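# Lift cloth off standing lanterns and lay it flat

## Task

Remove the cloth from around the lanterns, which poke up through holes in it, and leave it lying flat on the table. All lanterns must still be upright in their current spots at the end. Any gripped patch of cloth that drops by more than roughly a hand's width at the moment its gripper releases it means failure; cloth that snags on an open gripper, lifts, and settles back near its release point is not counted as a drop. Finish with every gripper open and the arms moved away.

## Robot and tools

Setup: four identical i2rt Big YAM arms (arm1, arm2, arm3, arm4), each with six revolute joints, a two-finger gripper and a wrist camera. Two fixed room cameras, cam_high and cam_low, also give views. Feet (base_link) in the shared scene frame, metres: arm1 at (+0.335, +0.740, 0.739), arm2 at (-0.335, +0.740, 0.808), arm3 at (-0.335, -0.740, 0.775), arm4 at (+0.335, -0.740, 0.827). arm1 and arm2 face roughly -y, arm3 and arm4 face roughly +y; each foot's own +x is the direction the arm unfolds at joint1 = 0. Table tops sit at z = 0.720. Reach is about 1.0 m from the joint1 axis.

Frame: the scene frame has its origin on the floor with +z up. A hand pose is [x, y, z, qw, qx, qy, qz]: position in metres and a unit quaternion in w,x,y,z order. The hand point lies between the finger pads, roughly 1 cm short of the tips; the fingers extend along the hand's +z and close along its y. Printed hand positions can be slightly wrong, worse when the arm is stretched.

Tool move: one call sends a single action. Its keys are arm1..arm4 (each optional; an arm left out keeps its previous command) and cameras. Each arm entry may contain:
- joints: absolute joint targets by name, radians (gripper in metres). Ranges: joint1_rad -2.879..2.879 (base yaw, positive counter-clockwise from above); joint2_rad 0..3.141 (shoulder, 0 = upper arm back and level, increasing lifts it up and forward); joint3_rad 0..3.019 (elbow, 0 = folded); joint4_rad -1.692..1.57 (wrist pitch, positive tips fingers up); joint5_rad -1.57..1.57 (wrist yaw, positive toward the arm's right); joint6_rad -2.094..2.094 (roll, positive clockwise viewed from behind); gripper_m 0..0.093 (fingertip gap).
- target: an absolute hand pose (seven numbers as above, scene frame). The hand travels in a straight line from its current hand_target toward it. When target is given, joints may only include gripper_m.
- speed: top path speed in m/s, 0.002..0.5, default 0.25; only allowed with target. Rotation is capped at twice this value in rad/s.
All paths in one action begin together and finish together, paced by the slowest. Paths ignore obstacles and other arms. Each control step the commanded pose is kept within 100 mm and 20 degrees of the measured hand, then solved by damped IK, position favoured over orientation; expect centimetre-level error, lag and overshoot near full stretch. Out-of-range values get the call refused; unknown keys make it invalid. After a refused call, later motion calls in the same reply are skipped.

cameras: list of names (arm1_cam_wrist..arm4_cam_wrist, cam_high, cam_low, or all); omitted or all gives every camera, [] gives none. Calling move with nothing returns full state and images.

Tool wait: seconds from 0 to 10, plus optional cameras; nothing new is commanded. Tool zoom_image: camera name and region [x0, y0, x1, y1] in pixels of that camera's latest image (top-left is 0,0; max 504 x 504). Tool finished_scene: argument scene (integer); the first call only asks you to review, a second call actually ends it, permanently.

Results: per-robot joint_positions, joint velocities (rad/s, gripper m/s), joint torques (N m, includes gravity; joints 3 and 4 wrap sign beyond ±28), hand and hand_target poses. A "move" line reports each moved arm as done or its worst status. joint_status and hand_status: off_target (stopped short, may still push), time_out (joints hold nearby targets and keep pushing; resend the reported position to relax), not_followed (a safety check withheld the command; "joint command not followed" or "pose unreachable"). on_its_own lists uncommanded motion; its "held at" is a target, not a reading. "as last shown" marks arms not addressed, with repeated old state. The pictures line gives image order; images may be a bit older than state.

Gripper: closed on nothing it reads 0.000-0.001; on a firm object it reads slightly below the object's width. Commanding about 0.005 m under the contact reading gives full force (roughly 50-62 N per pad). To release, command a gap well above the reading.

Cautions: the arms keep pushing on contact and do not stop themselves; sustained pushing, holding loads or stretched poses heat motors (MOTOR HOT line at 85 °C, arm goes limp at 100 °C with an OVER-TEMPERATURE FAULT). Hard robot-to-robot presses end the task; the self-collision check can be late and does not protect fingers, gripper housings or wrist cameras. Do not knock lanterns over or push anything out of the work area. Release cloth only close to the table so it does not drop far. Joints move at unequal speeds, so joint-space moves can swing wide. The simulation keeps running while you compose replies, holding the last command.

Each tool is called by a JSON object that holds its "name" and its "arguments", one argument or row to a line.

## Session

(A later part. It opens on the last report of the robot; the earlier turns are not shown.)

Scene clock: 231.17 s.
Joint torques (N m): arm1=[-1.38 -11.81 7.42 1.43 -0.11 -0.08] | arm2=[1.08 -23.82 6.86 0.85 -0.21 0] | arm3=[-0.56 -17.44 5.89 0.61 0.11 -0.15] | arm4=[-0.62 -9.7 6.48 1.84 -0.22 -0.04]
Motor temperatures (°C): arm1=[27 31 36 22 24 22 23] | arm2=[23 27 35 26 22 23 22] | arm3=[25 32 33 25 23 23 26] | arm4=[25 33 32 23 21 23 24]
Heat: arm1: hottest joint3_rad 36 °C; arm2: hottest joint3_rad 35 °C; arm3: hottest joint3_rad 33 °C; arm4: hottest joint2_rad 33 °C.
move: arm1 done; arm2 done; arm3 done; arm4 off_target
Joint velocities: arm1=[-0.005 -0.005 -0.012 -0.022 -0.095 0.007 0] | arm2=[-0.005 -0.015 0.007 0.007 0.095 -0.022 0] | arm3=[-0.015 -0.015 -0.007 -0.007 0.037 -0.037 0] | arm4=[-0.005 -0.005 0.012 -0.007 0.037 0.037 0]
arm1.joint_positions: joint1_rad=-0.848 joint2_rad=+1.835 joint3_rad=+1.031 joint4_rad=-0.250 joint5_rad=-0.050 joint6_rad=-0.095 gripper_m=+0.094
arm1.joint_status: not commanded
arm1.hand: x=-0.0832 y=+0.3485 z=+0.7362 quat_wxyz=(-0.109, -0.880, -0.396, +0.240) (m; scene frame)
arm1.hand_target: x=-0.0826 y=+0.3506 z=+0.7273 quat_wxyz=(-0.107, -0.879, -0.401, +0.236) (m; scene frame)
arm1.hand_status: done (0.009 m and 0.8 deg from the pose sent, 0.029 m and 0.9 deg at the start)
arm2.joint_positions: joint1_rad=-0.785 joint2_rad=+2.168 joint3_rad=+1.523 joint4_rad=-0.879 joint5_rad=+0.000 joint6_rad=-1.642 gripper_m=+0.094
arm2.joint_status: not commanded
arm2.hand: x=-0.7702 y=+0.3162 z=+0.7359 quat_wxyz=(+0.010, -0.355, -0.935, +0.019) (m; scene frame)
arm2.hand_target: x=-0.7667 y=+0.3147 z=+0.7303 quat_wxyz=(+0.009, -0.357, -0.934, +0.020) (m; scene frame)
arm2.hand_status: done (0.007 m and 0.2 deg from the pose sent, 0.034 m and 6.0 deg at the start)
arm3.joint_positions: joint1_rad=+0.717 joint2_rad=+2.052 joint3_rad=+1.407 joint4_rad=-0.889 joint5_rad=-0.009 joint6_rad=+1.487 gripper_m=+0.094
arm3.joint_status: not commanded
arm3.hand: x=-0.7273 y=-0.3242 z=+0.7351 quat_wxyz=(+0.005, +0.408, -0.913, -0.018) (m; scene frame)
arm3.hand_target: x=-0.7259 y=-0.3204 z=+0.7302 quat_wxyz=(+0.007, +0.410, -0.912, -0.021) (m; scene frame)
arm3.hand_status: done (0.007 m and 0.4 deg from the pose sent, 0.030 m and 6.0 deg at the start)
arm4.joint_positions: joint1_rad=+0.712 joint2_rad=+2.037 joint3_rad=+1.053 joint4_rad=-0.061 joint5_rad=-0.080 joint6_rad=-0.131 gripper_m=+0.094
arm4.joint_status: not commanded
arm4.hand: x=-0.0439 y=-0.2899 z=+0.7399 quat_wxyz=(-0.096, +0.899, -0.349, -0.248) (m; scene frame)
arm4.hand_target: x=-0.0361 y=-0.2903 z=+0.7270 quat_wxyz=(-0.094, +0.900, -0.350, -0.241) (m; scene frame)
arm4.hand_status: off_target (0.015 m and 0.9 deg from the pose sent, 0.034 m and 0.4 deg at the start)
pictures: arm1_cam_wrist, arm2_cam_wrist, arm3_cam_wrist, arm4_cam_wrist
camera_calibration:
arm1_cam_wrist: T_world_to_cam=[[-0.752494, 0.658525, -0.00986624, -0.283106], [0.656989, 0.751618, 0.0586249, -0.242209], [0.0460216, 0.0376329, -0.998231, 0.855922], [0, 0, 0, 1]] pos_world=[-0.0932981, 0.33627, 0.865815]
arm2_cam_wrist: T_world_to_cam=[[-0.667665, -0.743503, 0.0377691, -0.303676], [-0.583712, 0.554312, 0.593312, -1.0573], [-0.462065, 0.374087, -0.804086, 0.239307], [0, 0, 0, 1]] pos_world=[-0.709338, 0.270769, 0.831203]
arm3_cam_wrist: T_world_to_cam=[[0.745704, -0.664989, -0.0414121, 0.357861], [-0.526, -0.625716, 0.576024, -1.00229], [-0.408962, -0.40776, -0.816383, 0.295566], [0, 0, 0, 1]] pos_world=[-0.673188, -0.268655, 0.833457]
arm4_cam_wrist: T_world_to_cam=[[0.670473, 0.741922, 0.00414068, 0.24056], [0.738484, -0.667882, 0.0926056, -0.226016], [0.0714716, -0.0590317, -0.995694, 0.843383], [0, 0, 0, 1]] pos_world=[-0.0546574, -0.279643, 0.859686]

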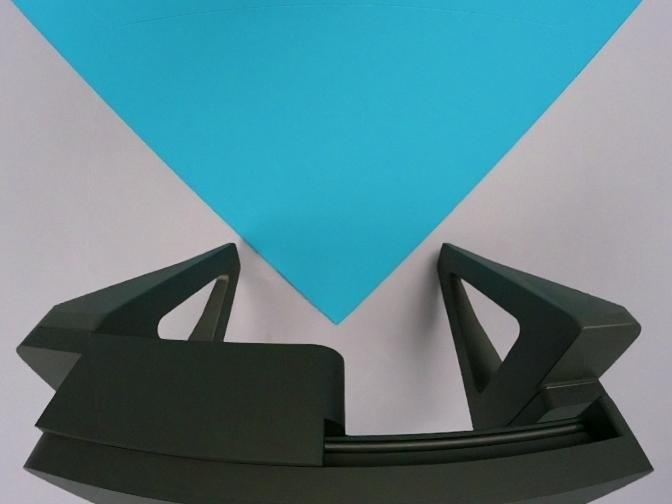

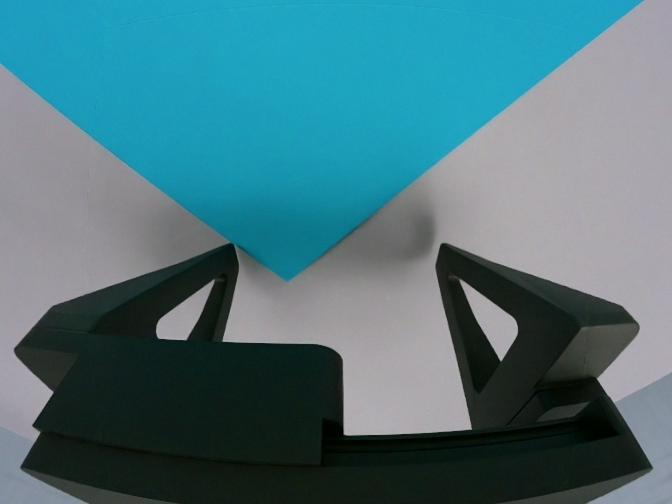

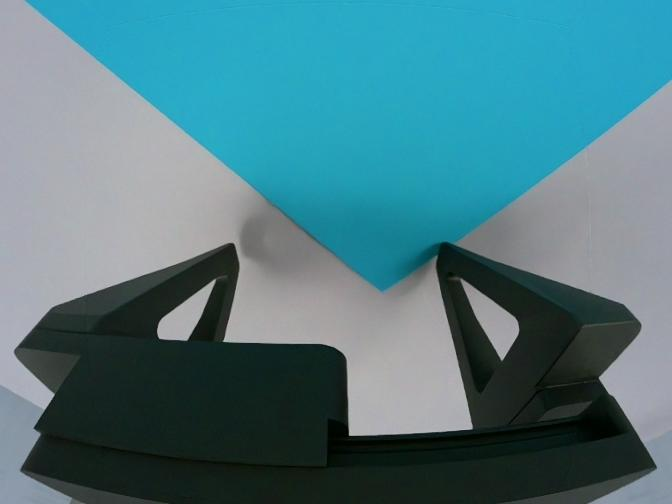

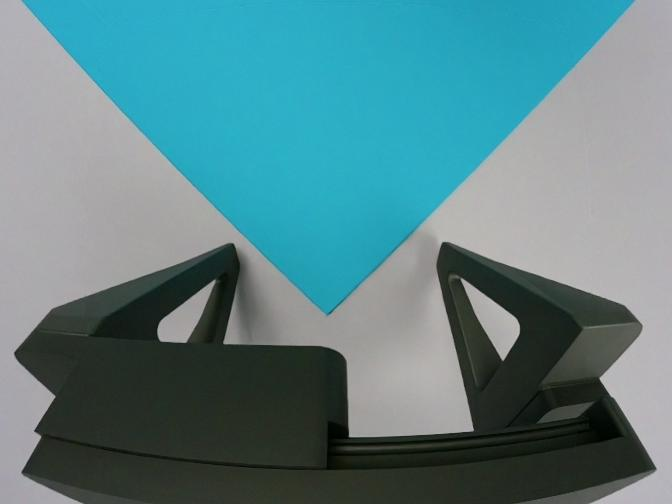

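{"name": "move", "arguments": {
  "arm1": {"target": [-0.0773, 0.3525, 0.742, 0.10733, 0.87895, 0.40056, -0.23552], "speed": 0.1},
  "arm2": {"target": [-0.7526, 0.3359, 0.745, 0, 0.35674, 0.93420, 0], "speed": 0.1},
  "arm3": {"target": [-0.7134, -0.3404, 0.745, 0, -0.40833, 0.91283, 0], "speed": 0.1},
  "arm4": {"target": [-0.0367, -0.2929, 0.742, 0.09381, -0.90025, 0.35009, 0.24122], "speed": 0.1},
  "cameras": ["arm1_cam_wrist", "arm2_cam_wrist", "arm3_cam_wrist", "arm4_cam_wrist"]
}}

Scene clock: 258.67 s.
Joint torques (N m): arm1=[-1.08 -13.33 7.16 0.43 0 -0.04] | arm2=[0.26 -25.05 6.54 -0.2 -0.2 -0.09] | arm3=[-0.03 -20.25 5.39 -0.53 0.15 0] | arm4=[-0.26 -11.69 6.45 1.03 -0.12 -0.01]
Motor temperatures (°C): arm1=[27 31 35 22 24 22 23] | arm2=[23 30 34 26 22 23 22] | arm3=[25 35 34 24 23 23 26] | arm4=[25 33 32 23 21 23 24]
Heat: arm1: hottest joint3_rad 35 °C; arm2: hottest joint3_rad 34 °C; arm3: hottest joint2_rad 35 °C; arm4: hottest joint2_rad 33 °C.
move: arm1 done; arm2 done; arm3 off_target; arm4 done
Joint velocities: arm1=[-0.005 0.005 0.002 -0.002 0.081 0.022 0] | arm2=[0.005 0.005 -0.002 -0.007 -0.007 -0.037 0] | arm3=[-0.015 0.015 -0.007 -0.012 -0.037 0.139 0] | arm4=[0.015 -0.005 -0.007 -0.017 -0.007 0.037 0]
arm1.joint_positions: joint1_rad=-0.848 joint2_rad=+1.830 joint3_rad=+1.026 joint4_rad=-0.262 joint5_rad=-0.050 joint6_rad=-0.095 gripper_m=+0.094
arm1.joint_status: not commanded
arm1.hand: x=-0.0802 y=+0.3512 z=+0.7359 quat_wxyz=(-0.107, -0.881, -0.396, +0.235) (m; scene frame)
arm1.hand_target: x=-0.0774 y=+0.3525 z=+0.7418 quat_wxyz=(-0.107, -0.879, -0.400, +0.235) (m; scene frame)
arm1.hand_status: done (0.007 m and 0.6 deg from the pose sent, 0.009 m and 0.8 deg at the start)
arm2.joint_positions: joint1_rad=-0.785 joint2_rad=+2.139 joint3_rad=+1.474 joint4_rad=-0.902 joint5_rad=+0.000 joint6_rad=-1.642 gripper_m=+0.094
arm2.joint_status: not commanded
arm2.hand: x=-0.7536 y=+0.3324 z=+0.7371 quat_wxyz=(+0.001, -0.355, -0.935, +0.000) (m; scene frame)
arm2.hand_target: x=-0.7524 y=+0.3356 z=+0.7449 quat_wxyz=(+0.000, -0.357, -0.934, +0.000) (m; scene frame)
arm2.hand_status: done (0.009 m and 0.2 deg from the pose sent, 0.028 m and 2.5 deg at the start)
arm3.joint_positions: joint1_rad=+0.717 joint2_rad=+2.041 joint3_rad=+1.375 joint4_rad=-0.916 joint5_rad=-0.010 joint6_rad=+1.487 gripper_m=+0.094
arm3.joint_status: not commanded
arm3.hand: x=-0.7134 y=-0.3389 z=+0.7309 quat_wxyz=(-0.002, +0.407, -0.913, +0.005) (m; scene frame)
arm3.hand_target: x=-0.7134 y=-0.3402 z=+0.7449 quat_wxyz=(+0.000, +0.408, -0.913, +0.000) (m; scene frame)
arm3.hand_status: off_target (0.014 m and 0.6 deg from the pose sent, 0.024 m and 2.2 deg at the start)
arm4.joint_positions: joint1_rad=+0.712 joint2_rad=+2.028 joint3_rad=+1.047 joint4_rad=-0.072 joint5_rad=-0.080 joint6_rad=-0.131 gripper_m=+0.094
arm4.joint_status: not commanded
arm4.hand: x=-0.0416 y=-0.2928 z=+0.7412 quat_wxyz=(-0.094, +0.900, -0.349, -0.245) (m; scene frame)
arm4.hand_target: x=-0.0367 y=-0.2929 z=+0.7420 quat_wxyz=(-0.094, +0.900, -0.350, -0.241) (m; scene frame)
arm4.hand_status: done (0.005 m and 0.4 deg from the pose sent, 0.008 m and 0.9 deg at the start)
pictures: arm1_cam_wrist, arm2_cam_wrist, arm3_cam_wrist, arm4_cam_wrist
camera_calibration:
arm1_cam_wrist: T_world_to_cam=[[-0.752456, 0.658549, -0.0111209, -0.281733], [0.65641, 0.751188, 0.0695925, -0.254141], [0.054184, 0.0450654, -0.997514, 0.852898], [0, 0, 0, 1]] pos_world=[-0.0913843, 0.338007, 0.86533]
arm2_cam_wrist: T_world_to_cam=[[-0.668226, -0.743942, -0.00485413, -0.249473], [-0.601788, 0.536681, 0.591459, -1.06375], [-0.437407, 0.39815, -0.80632, 0.254182], [0, 0, 0, 1]] pos_world=[-0.695673, 0.284096, 0.832903]
arm3_cam_wrist: T_world_to_cam=[[0.745918, -0.666003, 0.00680328, 0.302118], [-0.545366, -0.604878, 0.580257, -1.01163], [-0.382338, -0.436534, -0.814405, 0.299545], [0, 0, 0, 1]] pos_world=[-0.662537, -0.27994, 0.828901]
arm4_cam_wrist: T_world_to_cam=[[0.670469, 0.741933, 0.00275531, 0.242178], [0.737937, -0.667234, 0.101229, -0.236041], [0.0769436, -0.0658377, -0.994859, 0.841964], [0, 0, 0, 1]] pos_world=[-0.0529731, -0.281741, 0.860863]

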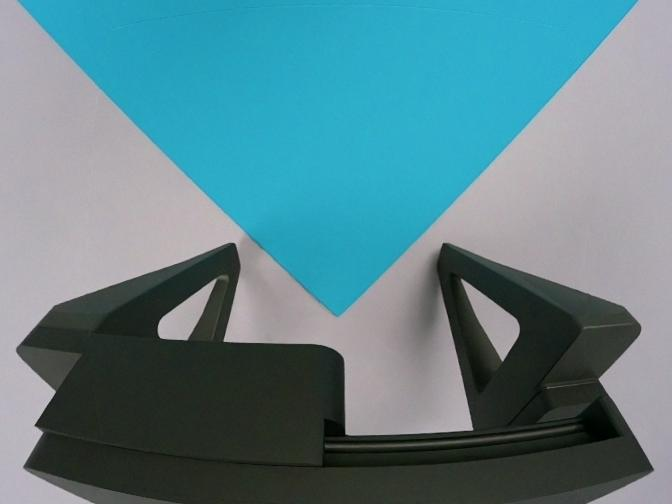

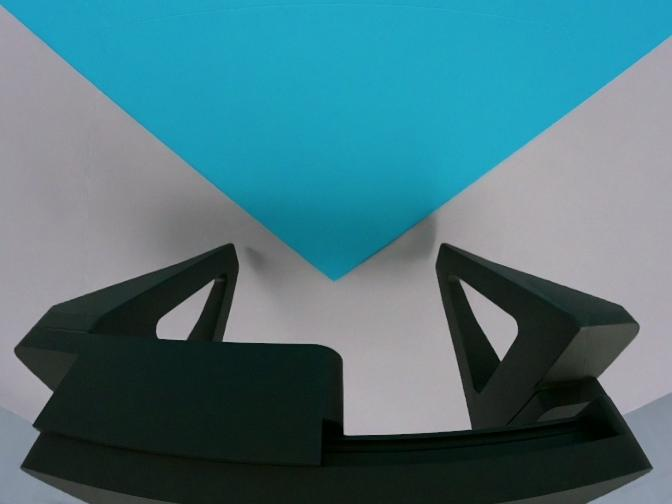

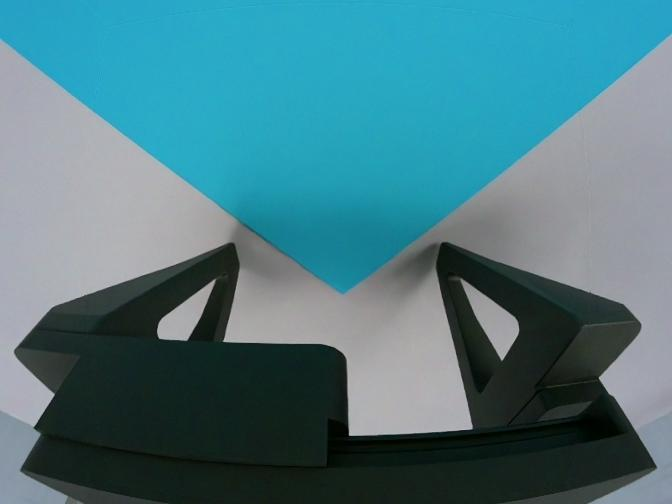

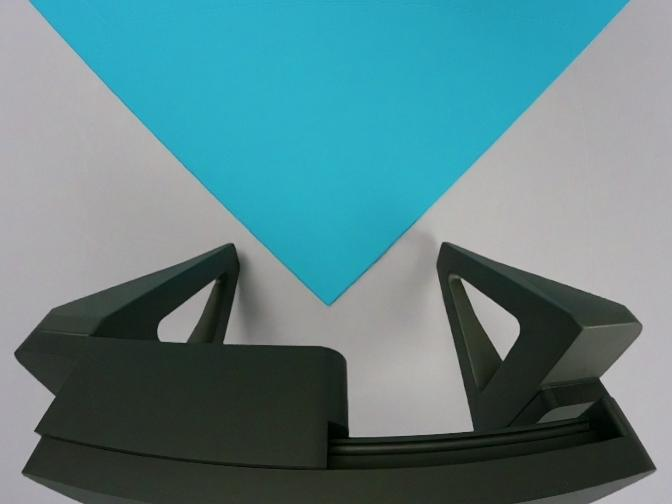

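{"name": "move", "arguments": {
  "cameras": ["arm1_cam_wrist", "arm2_cam_wrist", "arm3_cam_wrist", "arm4_cam_wrist"]
}}

Scene clock: 274.20 s.
Joint torques (N m): arm1=[-1.26 -14.1 7.15 0.62 -0.01 -0.06] | arm2=[0.5 -24.94 6.53 -0.2 -0.2 -0.08] | arm3=[0.09 -20.19 5.41 -0.49 0.15 -0.02] | arm4=[-0.26 -11.69 6.45 1.03 -0.13 0]
Motor temperatures (°C): arm1=[27 32 34 22 24 22 23] | arm2=[23 30 33 26 22 23 22] | arm3=[25 34 33 24 23 23 26] | arm4=[25 35 31 23 21 23 24]
Heat: arm1: hottest joint3_rad 34 °C; arm2: hottest joint3_rad 33 °C; arm3: hottest joint2_rad 34 °C; arm4: hottest joint2_rad 35 °C.
Joint velocities: arm1=[-0.005 0.005 0.002 -0.022 0.007 0.022 0] | arm2=[0.005 -0.005 -0.022 -0.007 -0.066 -0.007 0] | arm3=[-0.005 -0.005 -0.007 -0.002 0.022 0.007 0] | arm4=[-0.005 -0.005 -0.012 -0.007 0.037 0.022 0]
arm1.joint_positions: joint1_rad=-0.848 joint2_rad=+1.830 joint3_rad=+1.026 joint4_rad=-0.262 joint5_rad=-0.050 joint6_rad=-0.095 gripper_m=+0.094
arm1.joint_status: not commanded
arm1.hand: x=-0.0802 y=+0.3512 z=+0.7359 quat_wxyz=(-0.107, -0.881, -0.396, +0.235) (m; scene frame)
arm1.hand_target: x=-0.0774 y=+0.3525 z=+0.7418 quat_wxyz=(-0.107, -0.879, -0.400, +0.235) (m; scene frame)
arm1.hand_status: done (0.007 m and 0.6 deg from the pose sent, 0.009 m and 0.8 deg at the start)
arm2.joint_positions: joint1_rad=-0.785 joint2_rad=+2.139 joint3_rad=+1.474 joint4_rad=-0.902 joint5_rad=+0.000 joint6_rad=-1.642 gripper_m=+0.094
arm2.joint_status: not commanded
arm2.hand: x=-0.7536 y=+0.3324 z=+0.7371 quat_wxyz=(+0.001, -0.355, -0.935, +0.000) (m; scene frame)
arm2.hand_target: x=-0.7524 y=+0.3356 z=+0.7449 quat_wxyz=(+0.000, -0.357, -0.934, +0.000) (m; scene frame)
arm2.hand_status: done (0.009 m and 0.2 deg from the pose sent, 0.028 m and 2.5 deg at the start)
arm3.joint_positions: joint1_rad=+0.717 joint2_rad=+2.041 joint3_rad=+1.375 joint4_rad=-0.916 joint5_rad=-0.010 joint6_rad=+1.487 gripper_m=+0.094
arm3.joint_status: not commanded
arm3.hand: x=-0.7134 y=-0.3389 z=+0.7309 quat_wxyz=(-0.002, +0.407, -0.913, +0.005) (m; scene frame)
arm3.hand_target: x=-0.7134 y=-0.3402 z=+0.7449 quat_wxyz=(+0.000, +0.408, -0.913, +0.000) (m; scene frame)
arm3.hand_status: off_target (0.014 m and 0.6 deg from the pose sent, 0.024 m and 2.2 deg at the start)
arm4.joint_positions: joint1_rad=+0.712 joint2_rad=+2.028 joint3_rad=+1.047 joint4_rad=-0.072 joint5_rad=-0.080 joint6_rad=-0.131 gripper_m=+0.094
arm4.joint_status: not commanded
arm4.hand: x=-0.0416 y=-0.2928 z=+0.7412 quat_wxyz=(-0.094, +0.900, -0.349, -0.245) (m; scene frame)
arm4.hand_target: x=-0.0367 y=-0.2929 z=+0.7420 quat_wxyz=(-0.094, +0.900, -0.350, -0.241) (m; scene frame)
arm4.hand_status: done (0.005 m and 0.4 deg from the pose sent, 0.008 m and 0.9 deg at the start)
pictures: arm1_cam_wrist, arm2_cam_wrist, arm3_cam_wrist, arm4_cam_wrist
camera_calibration:
arm1_cam_wrist: T_world_to_cam=[[-0.752456, 0.658549, -0.0111209, -0.281733], [0.65641, 0.751188, 0.0695925, -0.254141], [0.054184, 0.0450654, -0.997514, 0.852898], [0, 0, 0, 1]] pos_world=[-0.0913843, 0.338007, 0.86533]
arm2_cam_wrist: T_world_to_cam=[[-0.668226, -0.743942, -0.00485413, -0.249473], [-0.601788, 0.536681, 0.591459, -1.06375], [-0.437407, 0.39815, -0.80632, 0.254182], [0, 0, 0, 1]] pos_world=[-0.695673, 0.284096, 0.832903]
arm3_cam_wrist: T_world_to_cam=[[0.745918, -0.666003, 0.00680328, 0.302118], [-0.545366, -0.604878, 0.580257, -1.01163], [-0.382338, -0.436534, -0.814405, 0.299545], [0, 0, 0, 1]] pos_world=[-0.662537, -0.27994, 0.828901]
arm4_cam_wrist: T_world_to_cam=[[0.670469, 0.741933, 0.00275531, 0.242178], [0.737937, -0.667234, 0.101229, -0.236041], [0.0769436, -0.0658377, -0.994859, 0.841964], [0, 0, 0, 1]] pos_world=[-0.0529731, -0.281741, 0.860863]

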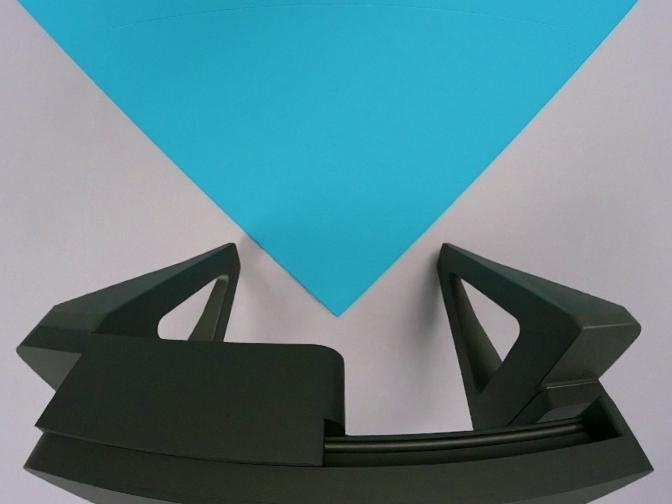

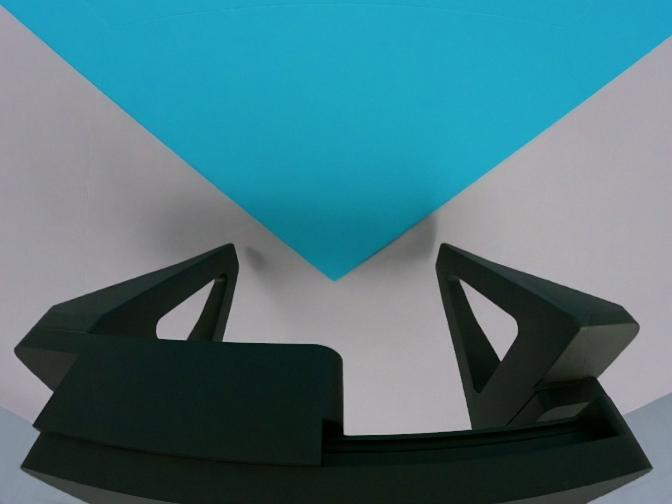

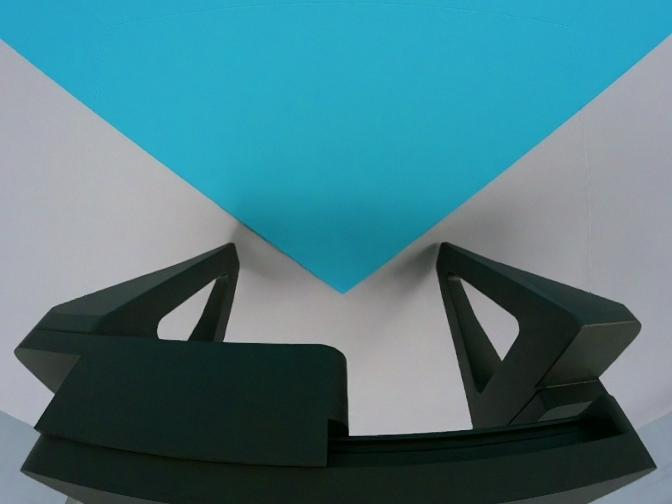

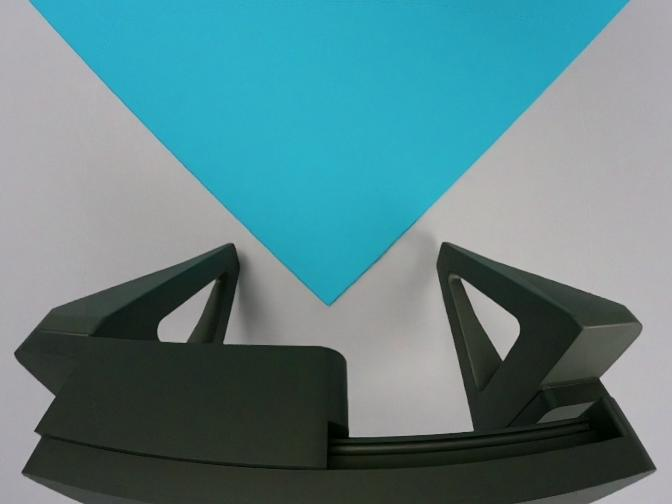

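{"name": "move", "arguments": {
  "arm1": {"target": [-0.0773, 0.3525, 0.728, 0.10733, 0.87895, 0.40056, -0.23552], "speed": 0.1},
  "arm2": {"target": [-0.7526, 0.3359, 0.718, 0.0, 0.35674, 0.9342, 0.0], "speed": 0.1},
  "arm3": {"target": [-0.7134, -0.3404, 0.72, 0.0, -0.40833, 0.91283, 0.0], "speed": 0.1},
  "arm4": {"target": [-0.0367, -0.2929, 0.726, 0.09381, -0.90025, 0.35009, 0.24122], "speed": 0.1},
  "cameras": ["arm1_cam_wrist", "arm2_cam_wrist", "arm3_cam_wrist", "arm4_cam_wrist"]
}}

Scene clock: 278.83 s.
Joint torques (N m): arm1=[-0.67 -11.81 6.87 1.42 -0.02 -0.09] | arm2=[0.26 -22.18 6.35 0.79 -0.18 -0.09] | arm3=[0.09 -16.91 4.86 0.83 0.15 0] | arm4=[-0.26 -9.58 6.46 1.88 -0.13 0]
Motor temperatures (°C): arm1=[27 32 34 22 24 22 23] | arm2=[23 30 33 26 22 23 22] | arm3=[25 34 33 24 23 23 26] | arm4=[25 35 31 23 21 23 24]
Heat: arm1: hottest joint3_rad 34 °C; arm2: hottest joint3_rad 33 °C; arm3: hottest joint2_rad 34 °C; arm4: hottest joint2_rad 35 °C.
move: arm1 done; arm2 off_target; arm3 done; arm4 off_target
Joint velocities: arm1=[0.005 -0.015 -0.037 -0.002 0.022 -0.037 0] | arm2=[0.015 0.005 -0.007 -0.002 0.066 -0.007 0] | arm3=[-0.005 -0.015 -0.007 0.002 -0.051 0.007 0] | arm4=[-0.005 -0.005 -0.032 -0.007 -0.007 0.051 0]
arm1.joint_positions: joint1_rad=-0.848 joint2_rad=+1.830 joint3_rad=+1.021 joint4_rad=-0.247 joint5_rad=-0.050 joint6_rad=-0.095 gripper_m=+0.094
arm1.joint_status: not commanded
arm1.hand: x=-0.0805 y=+0.3509 z=+0.7355 quat_wxyz=(-0.108, -0.880, -0.396, +0.239) (m; scene frame)
arm1.hand_target: x=-0.0773 y=+0.3526 z=+0.7282 quat_wxyz=(-0.107, -0.879, -0.401, +0.236) (m; scene frame)
arm1.hand_status: done (0.008 m and 0.7 deg from the pose sent, 0.008 m and 0.6 deg at the start)
arm2.joint_positions: joint1_rad=-0.785 joint2_rad=+2.150 joint3_rad=+1.467 joint4_rad=-0.872 joint5_rad=+0.000 joint6_rad=-1.642 gripper_m=+0.094
arm2.joint_status: not commanded
arm2.hand: x=-0.7549 y=+0.3312 z=+0.7293 quat_wxyz=(+0.004, -0.355, -0.935, +0.005) (m; scene frame)
arm2.hand_target: x=-0.7523 y=+0.3361 z=+0.7181 quat_wxyz=(+0.000, -0.357, -0.934, +0.000) (m; scene frame)
arm2.hand_status: off_target (0.012 m and 0.8 deg from the pose sent, 0.019 m and 0.2 deg at the start)
arm3.joint_positions: joint1_rad=+0.717 joint2_rad=+2.040 joint3_rad=+1.369 joint4_rad=-0.898 joint5_rad=-0.010 joint6_rad=+1.487 gripper_m=+0.094
arm3.joint_status: not commanded
arm3.hand: x=-0.7145 y=-0.3377 z=+0.7293 quat_wxyz=(+0.000, +0.407, -0.913, -0.001) (m; scene frame)
arm3.hand_target: x=-0.7132 y=-0.3405 z=+0.7203 quat_wxyz=(+0.000, +0.408, -0.913, +0.000) (m; scene frame)
arm3.hand_status: done (0.010 m and 0.2 deg from the pose sent, 0.011 m and 0.6 deg at the start)
arm4.joint_positions: joint1_rad=+0.712 joint2_rad=+2.034 joint3_rad=+1.047 joint4_rad=-0.056 joint5_rad=-0.080 joint6_rad=-0.131 gripper_m=+0.094
arm4.joint_status: not commanded
arm4.hand: x=-0.0428 y=-0.2912 z=+0.7399 quat_wxyz=(-0.097, +0.899, -0.348, -0.249) (m; scene frame)
arm4.hand_target: x=-0.0365 y=-0.2932 z=+0.7262 quat_wxyz=(-0.094, +0.900, -0.350, -0.241) (m; scene frame)
arm4.hand_status: off_target (0.015 m and 1.0 deg from the pose sent, 0.016 m and 0.4 deg at the start)
pictures: arm1_cam_wrist, arm2_cam_wrist, arm3_cam_wrist, arm4_cam_wrist
camera_calibration:
arm1_cam_wrist: T_world_to_cam=[[-0.752489, 0.658528, -0.0100826, -0.282539], [0.656895, 0.751549, 0.0605164, -0.247137], [0.0474293, 0.0389147, -0.998116, 0.854573], [0, 0, 0, 1]] pos_world=[-0.0907954, 0.33854, 0.865071]
arm2_cam_wrist: T_world_to_cam=[[-0.668199, -0.743947, 0.00732646, -0.260148], [-0.596629, 0.541712, 0.592099, -1.05748], [-0.444459, 0.391269, -0.805832, 0.244415], [0, 0, 0, 1]] pos_world=[-0.69612, 0.28368, 0.824994]
arm3_cam_wrist: T_world_to_cam=[[0.746014, -0.665908, -0.00535698, 0.312711], [-0.540433, -0.610106, 0.579398, -1.00824], [-0.389094, -0.429344, -0.815027, 0.296455], [0, 0, 0, 1]] pos_world=[-0.662823, -0.279613, 0.827465]
arm4_cam_wrist: T_world_to_cam=[[0.670474, 0.741921, 0.00426114, 0.240747], [0.738529, -0.667935, 0.0918554, -0.227197], [0.0709956, -0.0584396, -0.995763, 0.843398], [0, 0, 0, 1]] pos_world=[-0.0535009, -0.28108, 0.859668]

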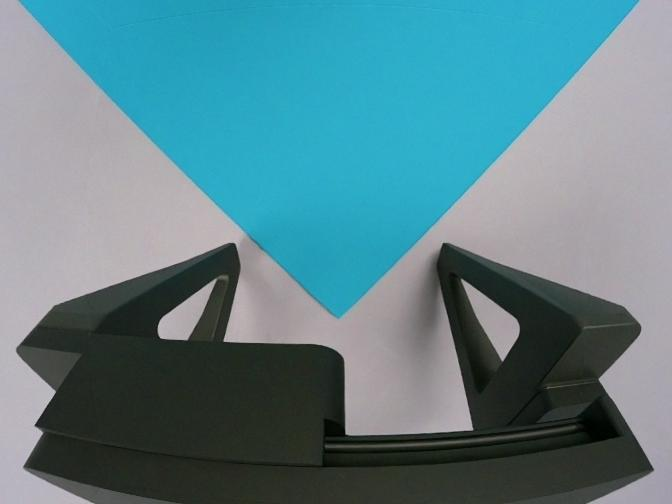

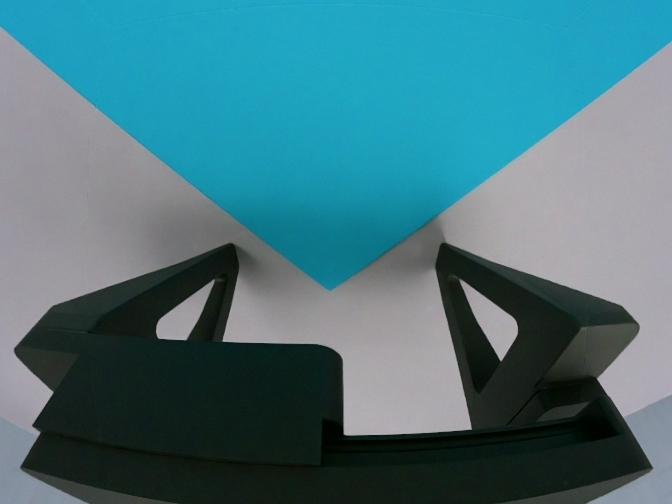

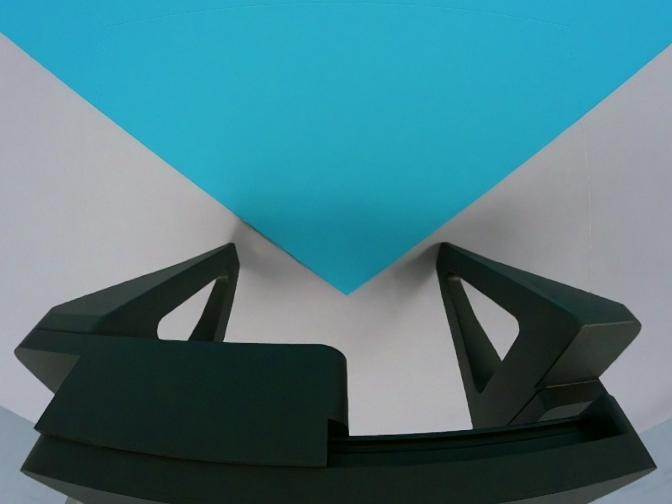

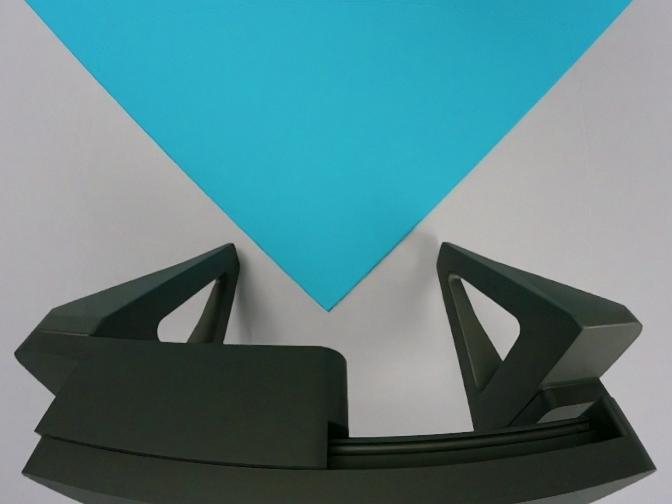

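{"name": "move", "arguments": {
  "arm1": {"target": [-0.0773, 0.3525, 0.724, 0.10733, 0.87895, 0.40056, -0.23552], "speed": 0.1},
  "arm2": {"target": [-0.7526, 0.3359, 0.711, 0.0, 0.35674, 0.9342, 0.0], "speed": 0.1},
  "arm3": {"target": [-0.7134, -0.3404, 0.711, 0.0, -0.40833, 0.91283, 0.0], "speed": 0.1},
  "arm4": {"target": [-0.0367, -0.2929, 0.719, 0.09381, -0.90025, 0.35009, 0.24122], "speed": 0.1},
  "cameras": ["arm2_cam_wrist", "arm3_cam_wrist"]
}}

Scene clock: 288.17 s.
Joint torques (N m): arm1=[-0.79 -11.28 6.91 1.51 0.01 -0.02] | arm2=[0.21 -21.19 6.17 1.18 -0.19 -0.07] | arm3=[0.15 -15.79 4.79 0.88 0.14 0] | arm4=[-0.26 -8.82 6.45 1.85 -0.13 0]
Motor temperatures (°C): arm1=[27 32 34 22 24 22 23] | arm2=[23 30 33 26 22 23 22] | arm3=[25 35 32 24 23 23 26] | arm4=[25 35 31 23 21 23 24]
Heat: arm1: hottest joint3_rad 34 °C; arm2: hottest joint3_rad 33 °C; arm3: hottest joint2_rad 35 °C; arm4: hottest joint2_rad 35 °C.
move: arm1 off_target; arm2 off_target; arm3 off_target; arm4 off_target
Joint velocities: arm1=[0.005 -0.005 0.002 0.007 -0.007 0.037 0] | arm2=[0.005 -0.005 0.017 0.007 0.007 0.007 0] | arm3=[-0.015 -0.015 -0.002 -0.007 0.066 0.037 0] | arm4=[-0.005 -0.005 0.012 -0.017 0.037 -0.095 0]
arm1.joint_positions: joint1_rad=-0.848 joint2_rad=+1.830 joint3_rad=+1.018 joint4_rad=-0.237 joint5_rad=-0.051 joint6_rad=-0.095 gripper_m=+0.094
arm1.joint_status: not commanded
arm1.hand: x=-0.0810 y=+0.3503 z=+0.7356 quat_wxyz=(-0.110, -0.879, -0.396, +0.242) (m; scene frame)
arm1.hand_target: x=-0.0771 y=+0.3527 z=+0.7242 quat_wxyz=(-0.107, -0.879, -0.401, +0.235) (m; scene frame)
arm1.hand_status: off_target (0.012 m and 1.0 deg from the pose sent, 0.012 m and 0.7 deg at the start)
arm2.joint_positions: joint1_rad=-0.785 joint2_rad=+2.150 joint3_rad=+1.467 joint4_rad=-0.869 joint5_rad=+0.000 joint6_rad=-1.642 gripper_m=+0.094
arm2.joint_status: not commanded
arm2.hand: x=-0.7554 y=+0.3307 z=+0.7293 quat_wxyz=(+0.004, -0.355, -0.935, +0.007) (m; scene frame)
arm2.hand_target: x=-0.7521 y=+0.3362 z=+0.7117 quat_wxyz=(+0.000, -0.357, -0.934, +0.000) (m; scene frame)
arm2.hand_status: off_target (0.019 m and 0.9 deg from the pose sent, 0.019 m and 0.8 deg at the start)
arm3.joint_positions: joint1_rad=+0.717 joint2_rad=+2.040 joint3_rad=+1.366 joint4_rad=-0.882 joint5_rad=-0.010 joint6_rad=+1.487 gripper_m=+0.094
arm3.joint_status: not commanded
arm3.hand: x=-0.7162 y=-0.3359 z=+0.7284 quat_wxyz=(+0.002, +0.407, -0.913, -0.007) (m; scene frame)
arm3.hand_target: x=-0.7128 y=-0.3409 z=+0.7115 quat_wxyz=(+0.000, +0.408, -0.913, +0.000) (m; scene frame)
arm3.hand_status: off_target (0.018 m and 0.9 deg from the pose sent, 0.019 m and 0.2 deg at the start)
arm4.joint_positions: joint1_rad=+0.712 joint2_rad=+2.038 joint3_rad=+1.047 joint4_rad=-0.040 joint5_rad=-0.080 joint6_rad=-0.131 gripper_m=+0.094
arm4.joint_status: not commanded
arm4.hand: x=-0.0445 y=-0.2892 z=+0.7396 quat_wxyz=(-0.100, +0.897, -0.348, -0.254) (m; scene frame)
arm4.hand_target: x=-0.0364 y=-0.2934 z=+0.7195 quat_wxyz=(-0.094, +0.900, -0.350, -0.241) (m; scene frame)
arm4.hand_status: off_target (0.022 m and 1.7 deg from the pose sent, 0.022 m and 1.0 deg at the start)
pictures: arm2_cam_wrist, arm3_cam_wrist
camera_calibration:
arm2_cam_wrist: T_world_to_cam=[[-0.668179, -0.743934, 0.00999088, -0.262735], [-0.5955, 0.542814, 0.592227, -1.05712], [-0.446001, 0.389764, -0.805709, 0.243636], [0, 0, 0, 1]] pos_world=[-0.696407, 0.2834, 0.824979]
arm3_cam_wrist: T_world_to_cam=[[0.746004, -0.66568, -0.0186561, 0.325009], [-0.535045, -0.615815, 0.578359, -1.00483], [-0.396491, -0.421476, -0.815569, 0.293596], [0, 0, 0, 1]] pos_world=[-0.663678, -0.278691, 0.826661]

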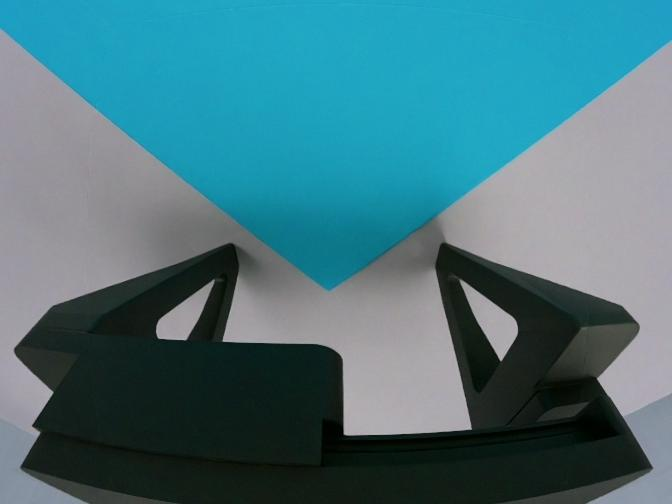

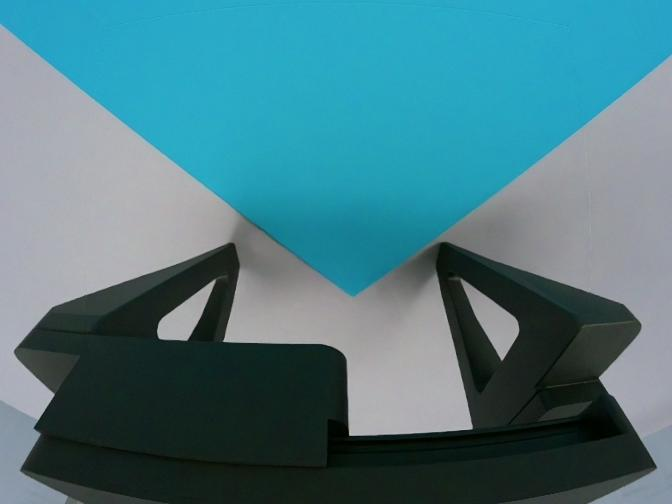

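{"name": "move", "arguments": {
  "arm1": {"joints": {"gripper_m": 0.0}},
  "arm2": {"joints": {"gripper_m": 0.0}},
  "arm3": {"joints": {"gripper_m": 0.0}},
  "arm4": {"joints": {"gripper_m": 0.0}}
}}

Scene clock: 290.43 s.
Joint torques (N m): arm1=[-1.44 -11.22 6.9 1.2 0.07 -0.05] | arm2=[0.09 -21.01 6.16 1.02 -0.19 -0.08] | arm3=[0.15 -15.79 4.79 0.79 0.15 0.01] | arm4=[-0.21 -8.88 6.46 1.52 -0.11 0]
Motor temperatures (°C): arm1=[27 32 34 22 24 22 23] | arm2=[23 30 33 26 22 23 22] | arm3=[25 35 32 24 23 23 26] | arm4=[25 35 31 23 21 23 24]
Heat: arm1: hottest joint3_rad 34 °C; arm2: hottest joint3_rad 33 °C; arm3: hottest joint2_rad 35 °C; arm4: hottest joint2_rad 35 °C.
move: arm1 done; arm2 done; arm3 done; arm4 done
Joint velocities: arm1=[-0.005 0.005 -0.002 -0.007 0.022 -0.037 0] | arm2=[-0.005 -0.005 0.002 0.002 0.007 -0.007 -0.001] | arm3=[-0.005 0.005 0.012 0.017 0.066 -0.007 -0.001] | arm4=[0.005 -0.005 -0.002 -0.012 -0.007 -0.007 -0.001]
arm1.joint_positions: joint1_rad=-0.846 joint2_rad=+1.830 joint3_rad=+1.018 joint4_rad=-0.234 joint5_rad=-0.052 joint6_rad=-0.095 gripper_m=+0.002
arm1.joint_status: all done
arm1.hand: x=-0.0809 y=+0.3492 z=+0.7361 quat_wxyz=(-0.111, -0.878, -0.396, +0.243) (m; scene frame)
arm1.hand_target: x=-0.0770 y=+0.3526 z=+0.7242 quat_wxyz=(-0.107, -0.879, -0.401, +0.235) (m; scene frame)
arm1.hand_status: not commanded
arm2.joint_positions: joint1_rad=-0.785 joint2_rad=+2.150 joint3_rad=+1.467 joint4_rad=-0.865 joint5_rad=+0.000 joint6_rad=-1.642 gripper_m=+0.000
arm2.joint_status: all done
arm2.hand: x=-0.7561 y=+0.3301 z=+0.7291 quat_wxyz=(+0.005, -0.355, -0.935, +0.008) (m; scene frame)
arm2.hand_target: x=-0.7520 y=+0.3363 z=+0.7115 quat_wxyz=(+0.000, -0.357, -0.934, +0.000) (m; scene frame)
arm2.hand_status: not commanded
arm3.joint_positions: joint1_rad=+0.717 joint2_rad=+2.040 joint3_rad=+1.366 joint4_rad=-0.878 joint5_rad=-0.010 joint6_rad=+1.487 gripper_m=+0.001
arm3.joint_status: all done
arm3.hand: x=-0.7168 y=-0.3352 z=+0.7285 quat_wxyz=(+0.002, +0.407, -0.913, -0.009) (m; scene frame)
arm3.hand_target: x=-0.7128 y=-0.3409 z=+0.7115 quat_wxyz=(+0.000, +0.408, -0.913, +0.000) (m; scene frame)
arm3.hand_status: not commanded
arm4.joint_positions: joint1_rad=+0.712 joint2_rad=+2.040 joint3_rad=+1.047 joint4_rad=-0.032 joint5_rad=-0.081 joint6_rad=-0.131 gripper_m=+0.002
arm4.joint_status: all done
arm4.hand: x=-0.0454 y=-0.2882 z=+0.7398 quat_wxyz=(-0.101, +0.896, -0.347, -0.257) (m; scene frame)
arm4.hand_target: x=-0.0363 y=-0.2934 z=+0.7194 quat_wxyz=(-0.094, +0.900, -0.350, -0.241) (m; scene frame)
arm4.hand_status: not commanded
pictures: arm1_cam_wrist, arm2_cam_wrist, arm3_cam_wrist, arm4_cam_wrist, cam_high, cam_low
camera_calibration:
arm1_cam_wrist: T_world_to_cam=[[-0.753902, 0.656903, -0.0105252, -0.280946], [0.655717, 0.753343, 0.0501004, -0.238697], [0.0408402, 0.0308693, -0.998689, 0.857947], [0, 0, 0, 1]] pos_world=[-0.0903264, 0.337891, 0.865824]
arm2_cam_wrist: T_world_to_cam=[[-0.668141, -0.743907, 0.0137971, -0.266439], [-0.593887, 0.544387, 0.592403, -1.05647], [-0.448203, 0.387615, -0.805524, 0.24234], [0, 0, 0, 1]] pos_world=[-0.696827, 0.282991, 0.824745]
arm3_cam_wrist: T_world_to_cam=[[0.745981, -0.665601, -0.0220754, 0.328352], [-0.533661, -0.617281, 0.578074, -1.00406], [-0.398394, -0.419452, -0.815685, 0.293036], [0, 0, 0, 1]] pos_world=[-0.664028, -0.27832, 0.826694]
arm4_cam_wrist: T_world_to_cam=[[0.670363, 0.742001, 0.00695177, 0.238215], [0.739696, -0.668966, 0.0730334, -0.209608], [0.0588413, -0.0438167, -0.997305, 0.848465], [0, 0, 0, 1]] pos_world=[-0.0545687, -0.2798, 0.859831]

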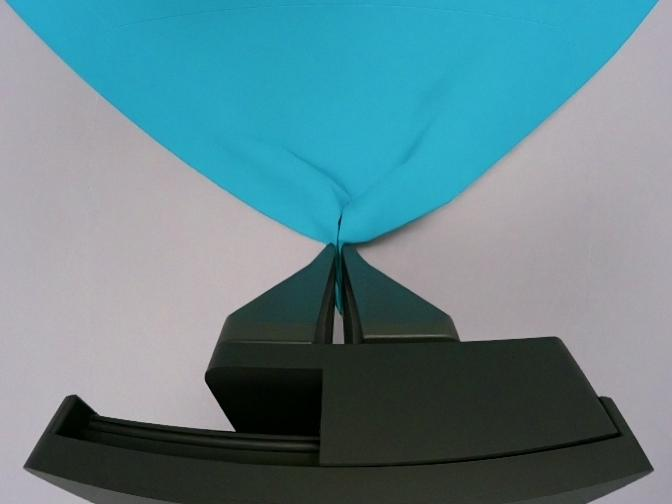

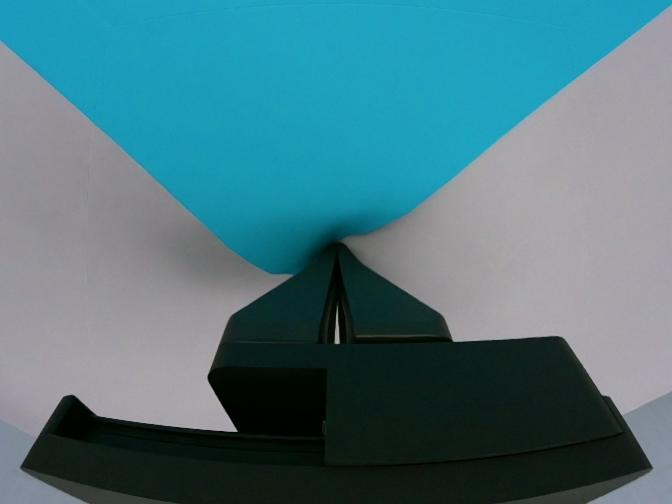

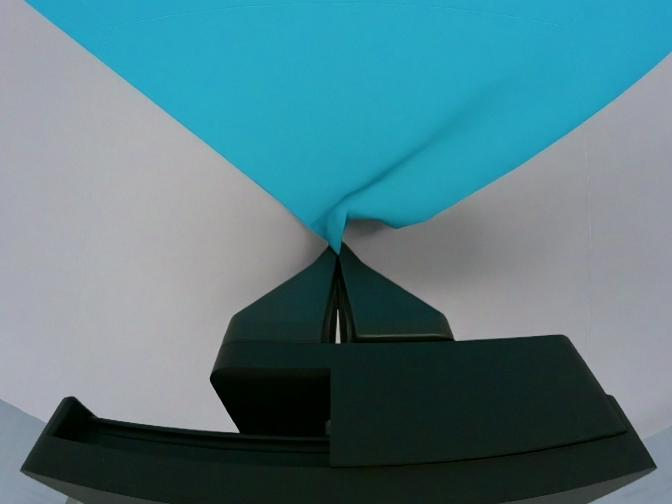

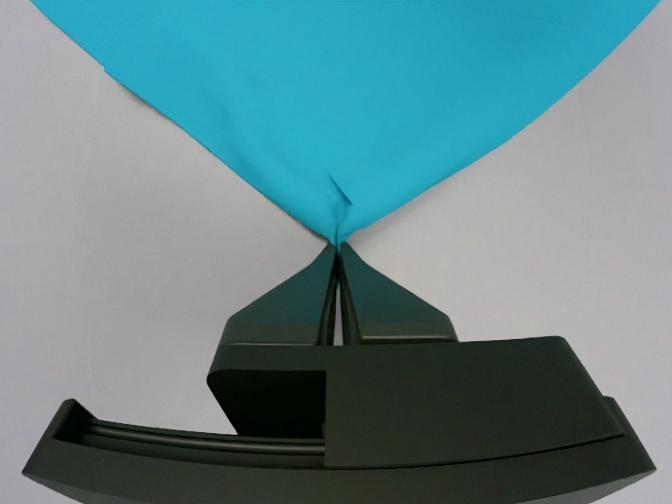

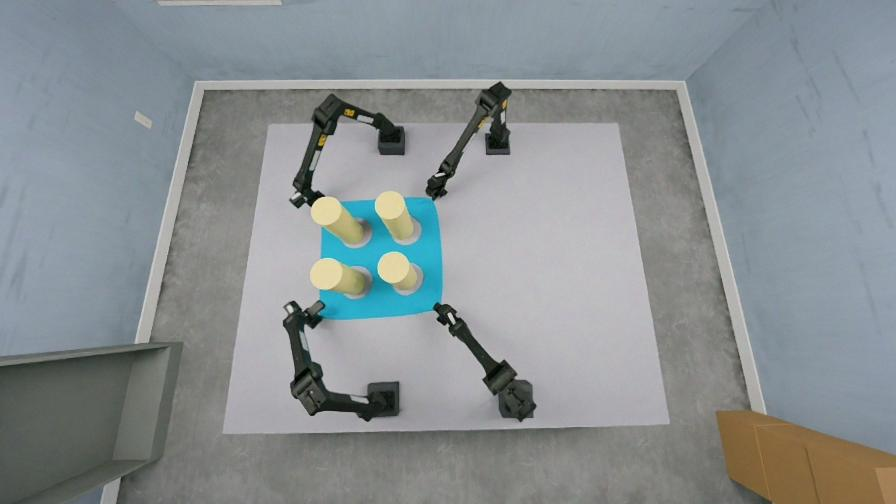

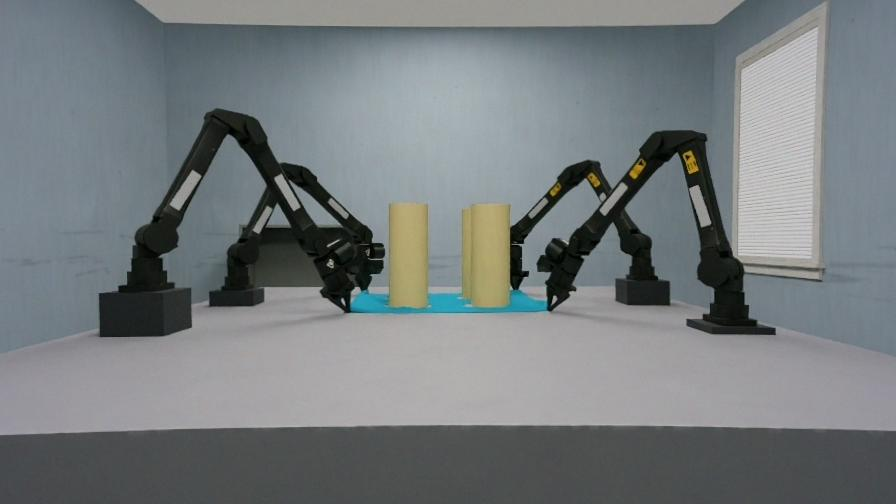

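{"name": "zoom_image", "arguments": {
  "camera": "arm2_cam_wrist",
  "region": [236, 170, 436, 320]
}}

{"name": "zoom_image", "arguments": {
  "camera": "arm3_cam_wrist",
  "region": [236, 170, 436, 320]
}}

{"name": "zoom_image", "arguments": {
  "camera": "arm1_cam_wrist",
  "region": [236, 170, 436, 320]
}}

{"name": "zoom_image", "arguments": {
  "camera": "arm4_cam_wrist",
  "region": [236, 170, 436, 320]
}}

Scaled by 2.520 from the camera's 672x504 image, which has a finer 960x720 frame.

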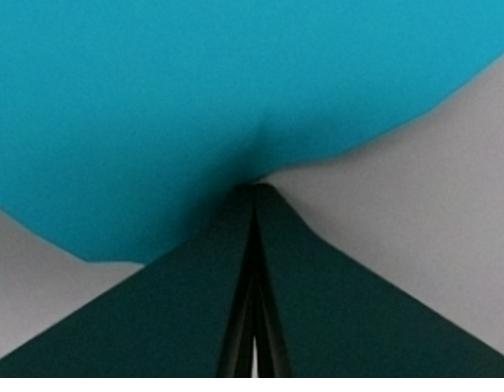

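Scaled by 2.520 from the camera's 672x504 image, which has a finer 960x720 frame.

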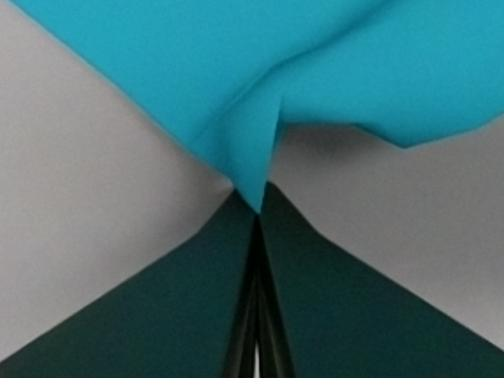

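Scaled by 2.520 from the camera's 672x504 image, which has a finer 960x720 frame.

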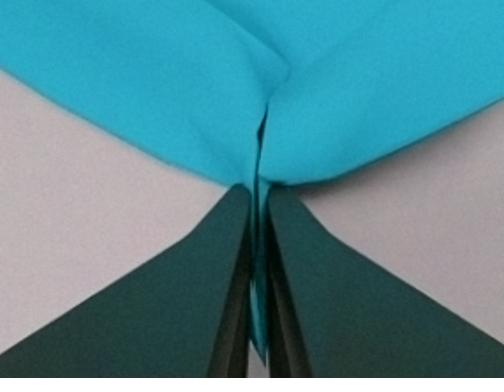

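Scaled by 2.520 from the camera's 672x504 image, which has a finer 960x720 frame.

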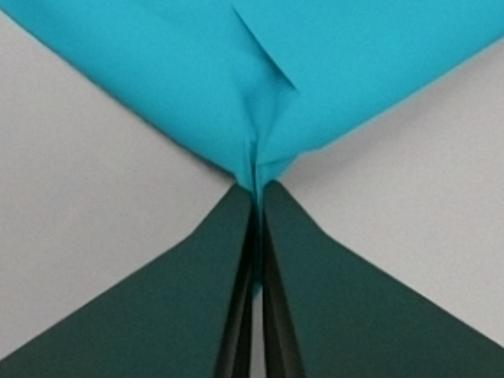

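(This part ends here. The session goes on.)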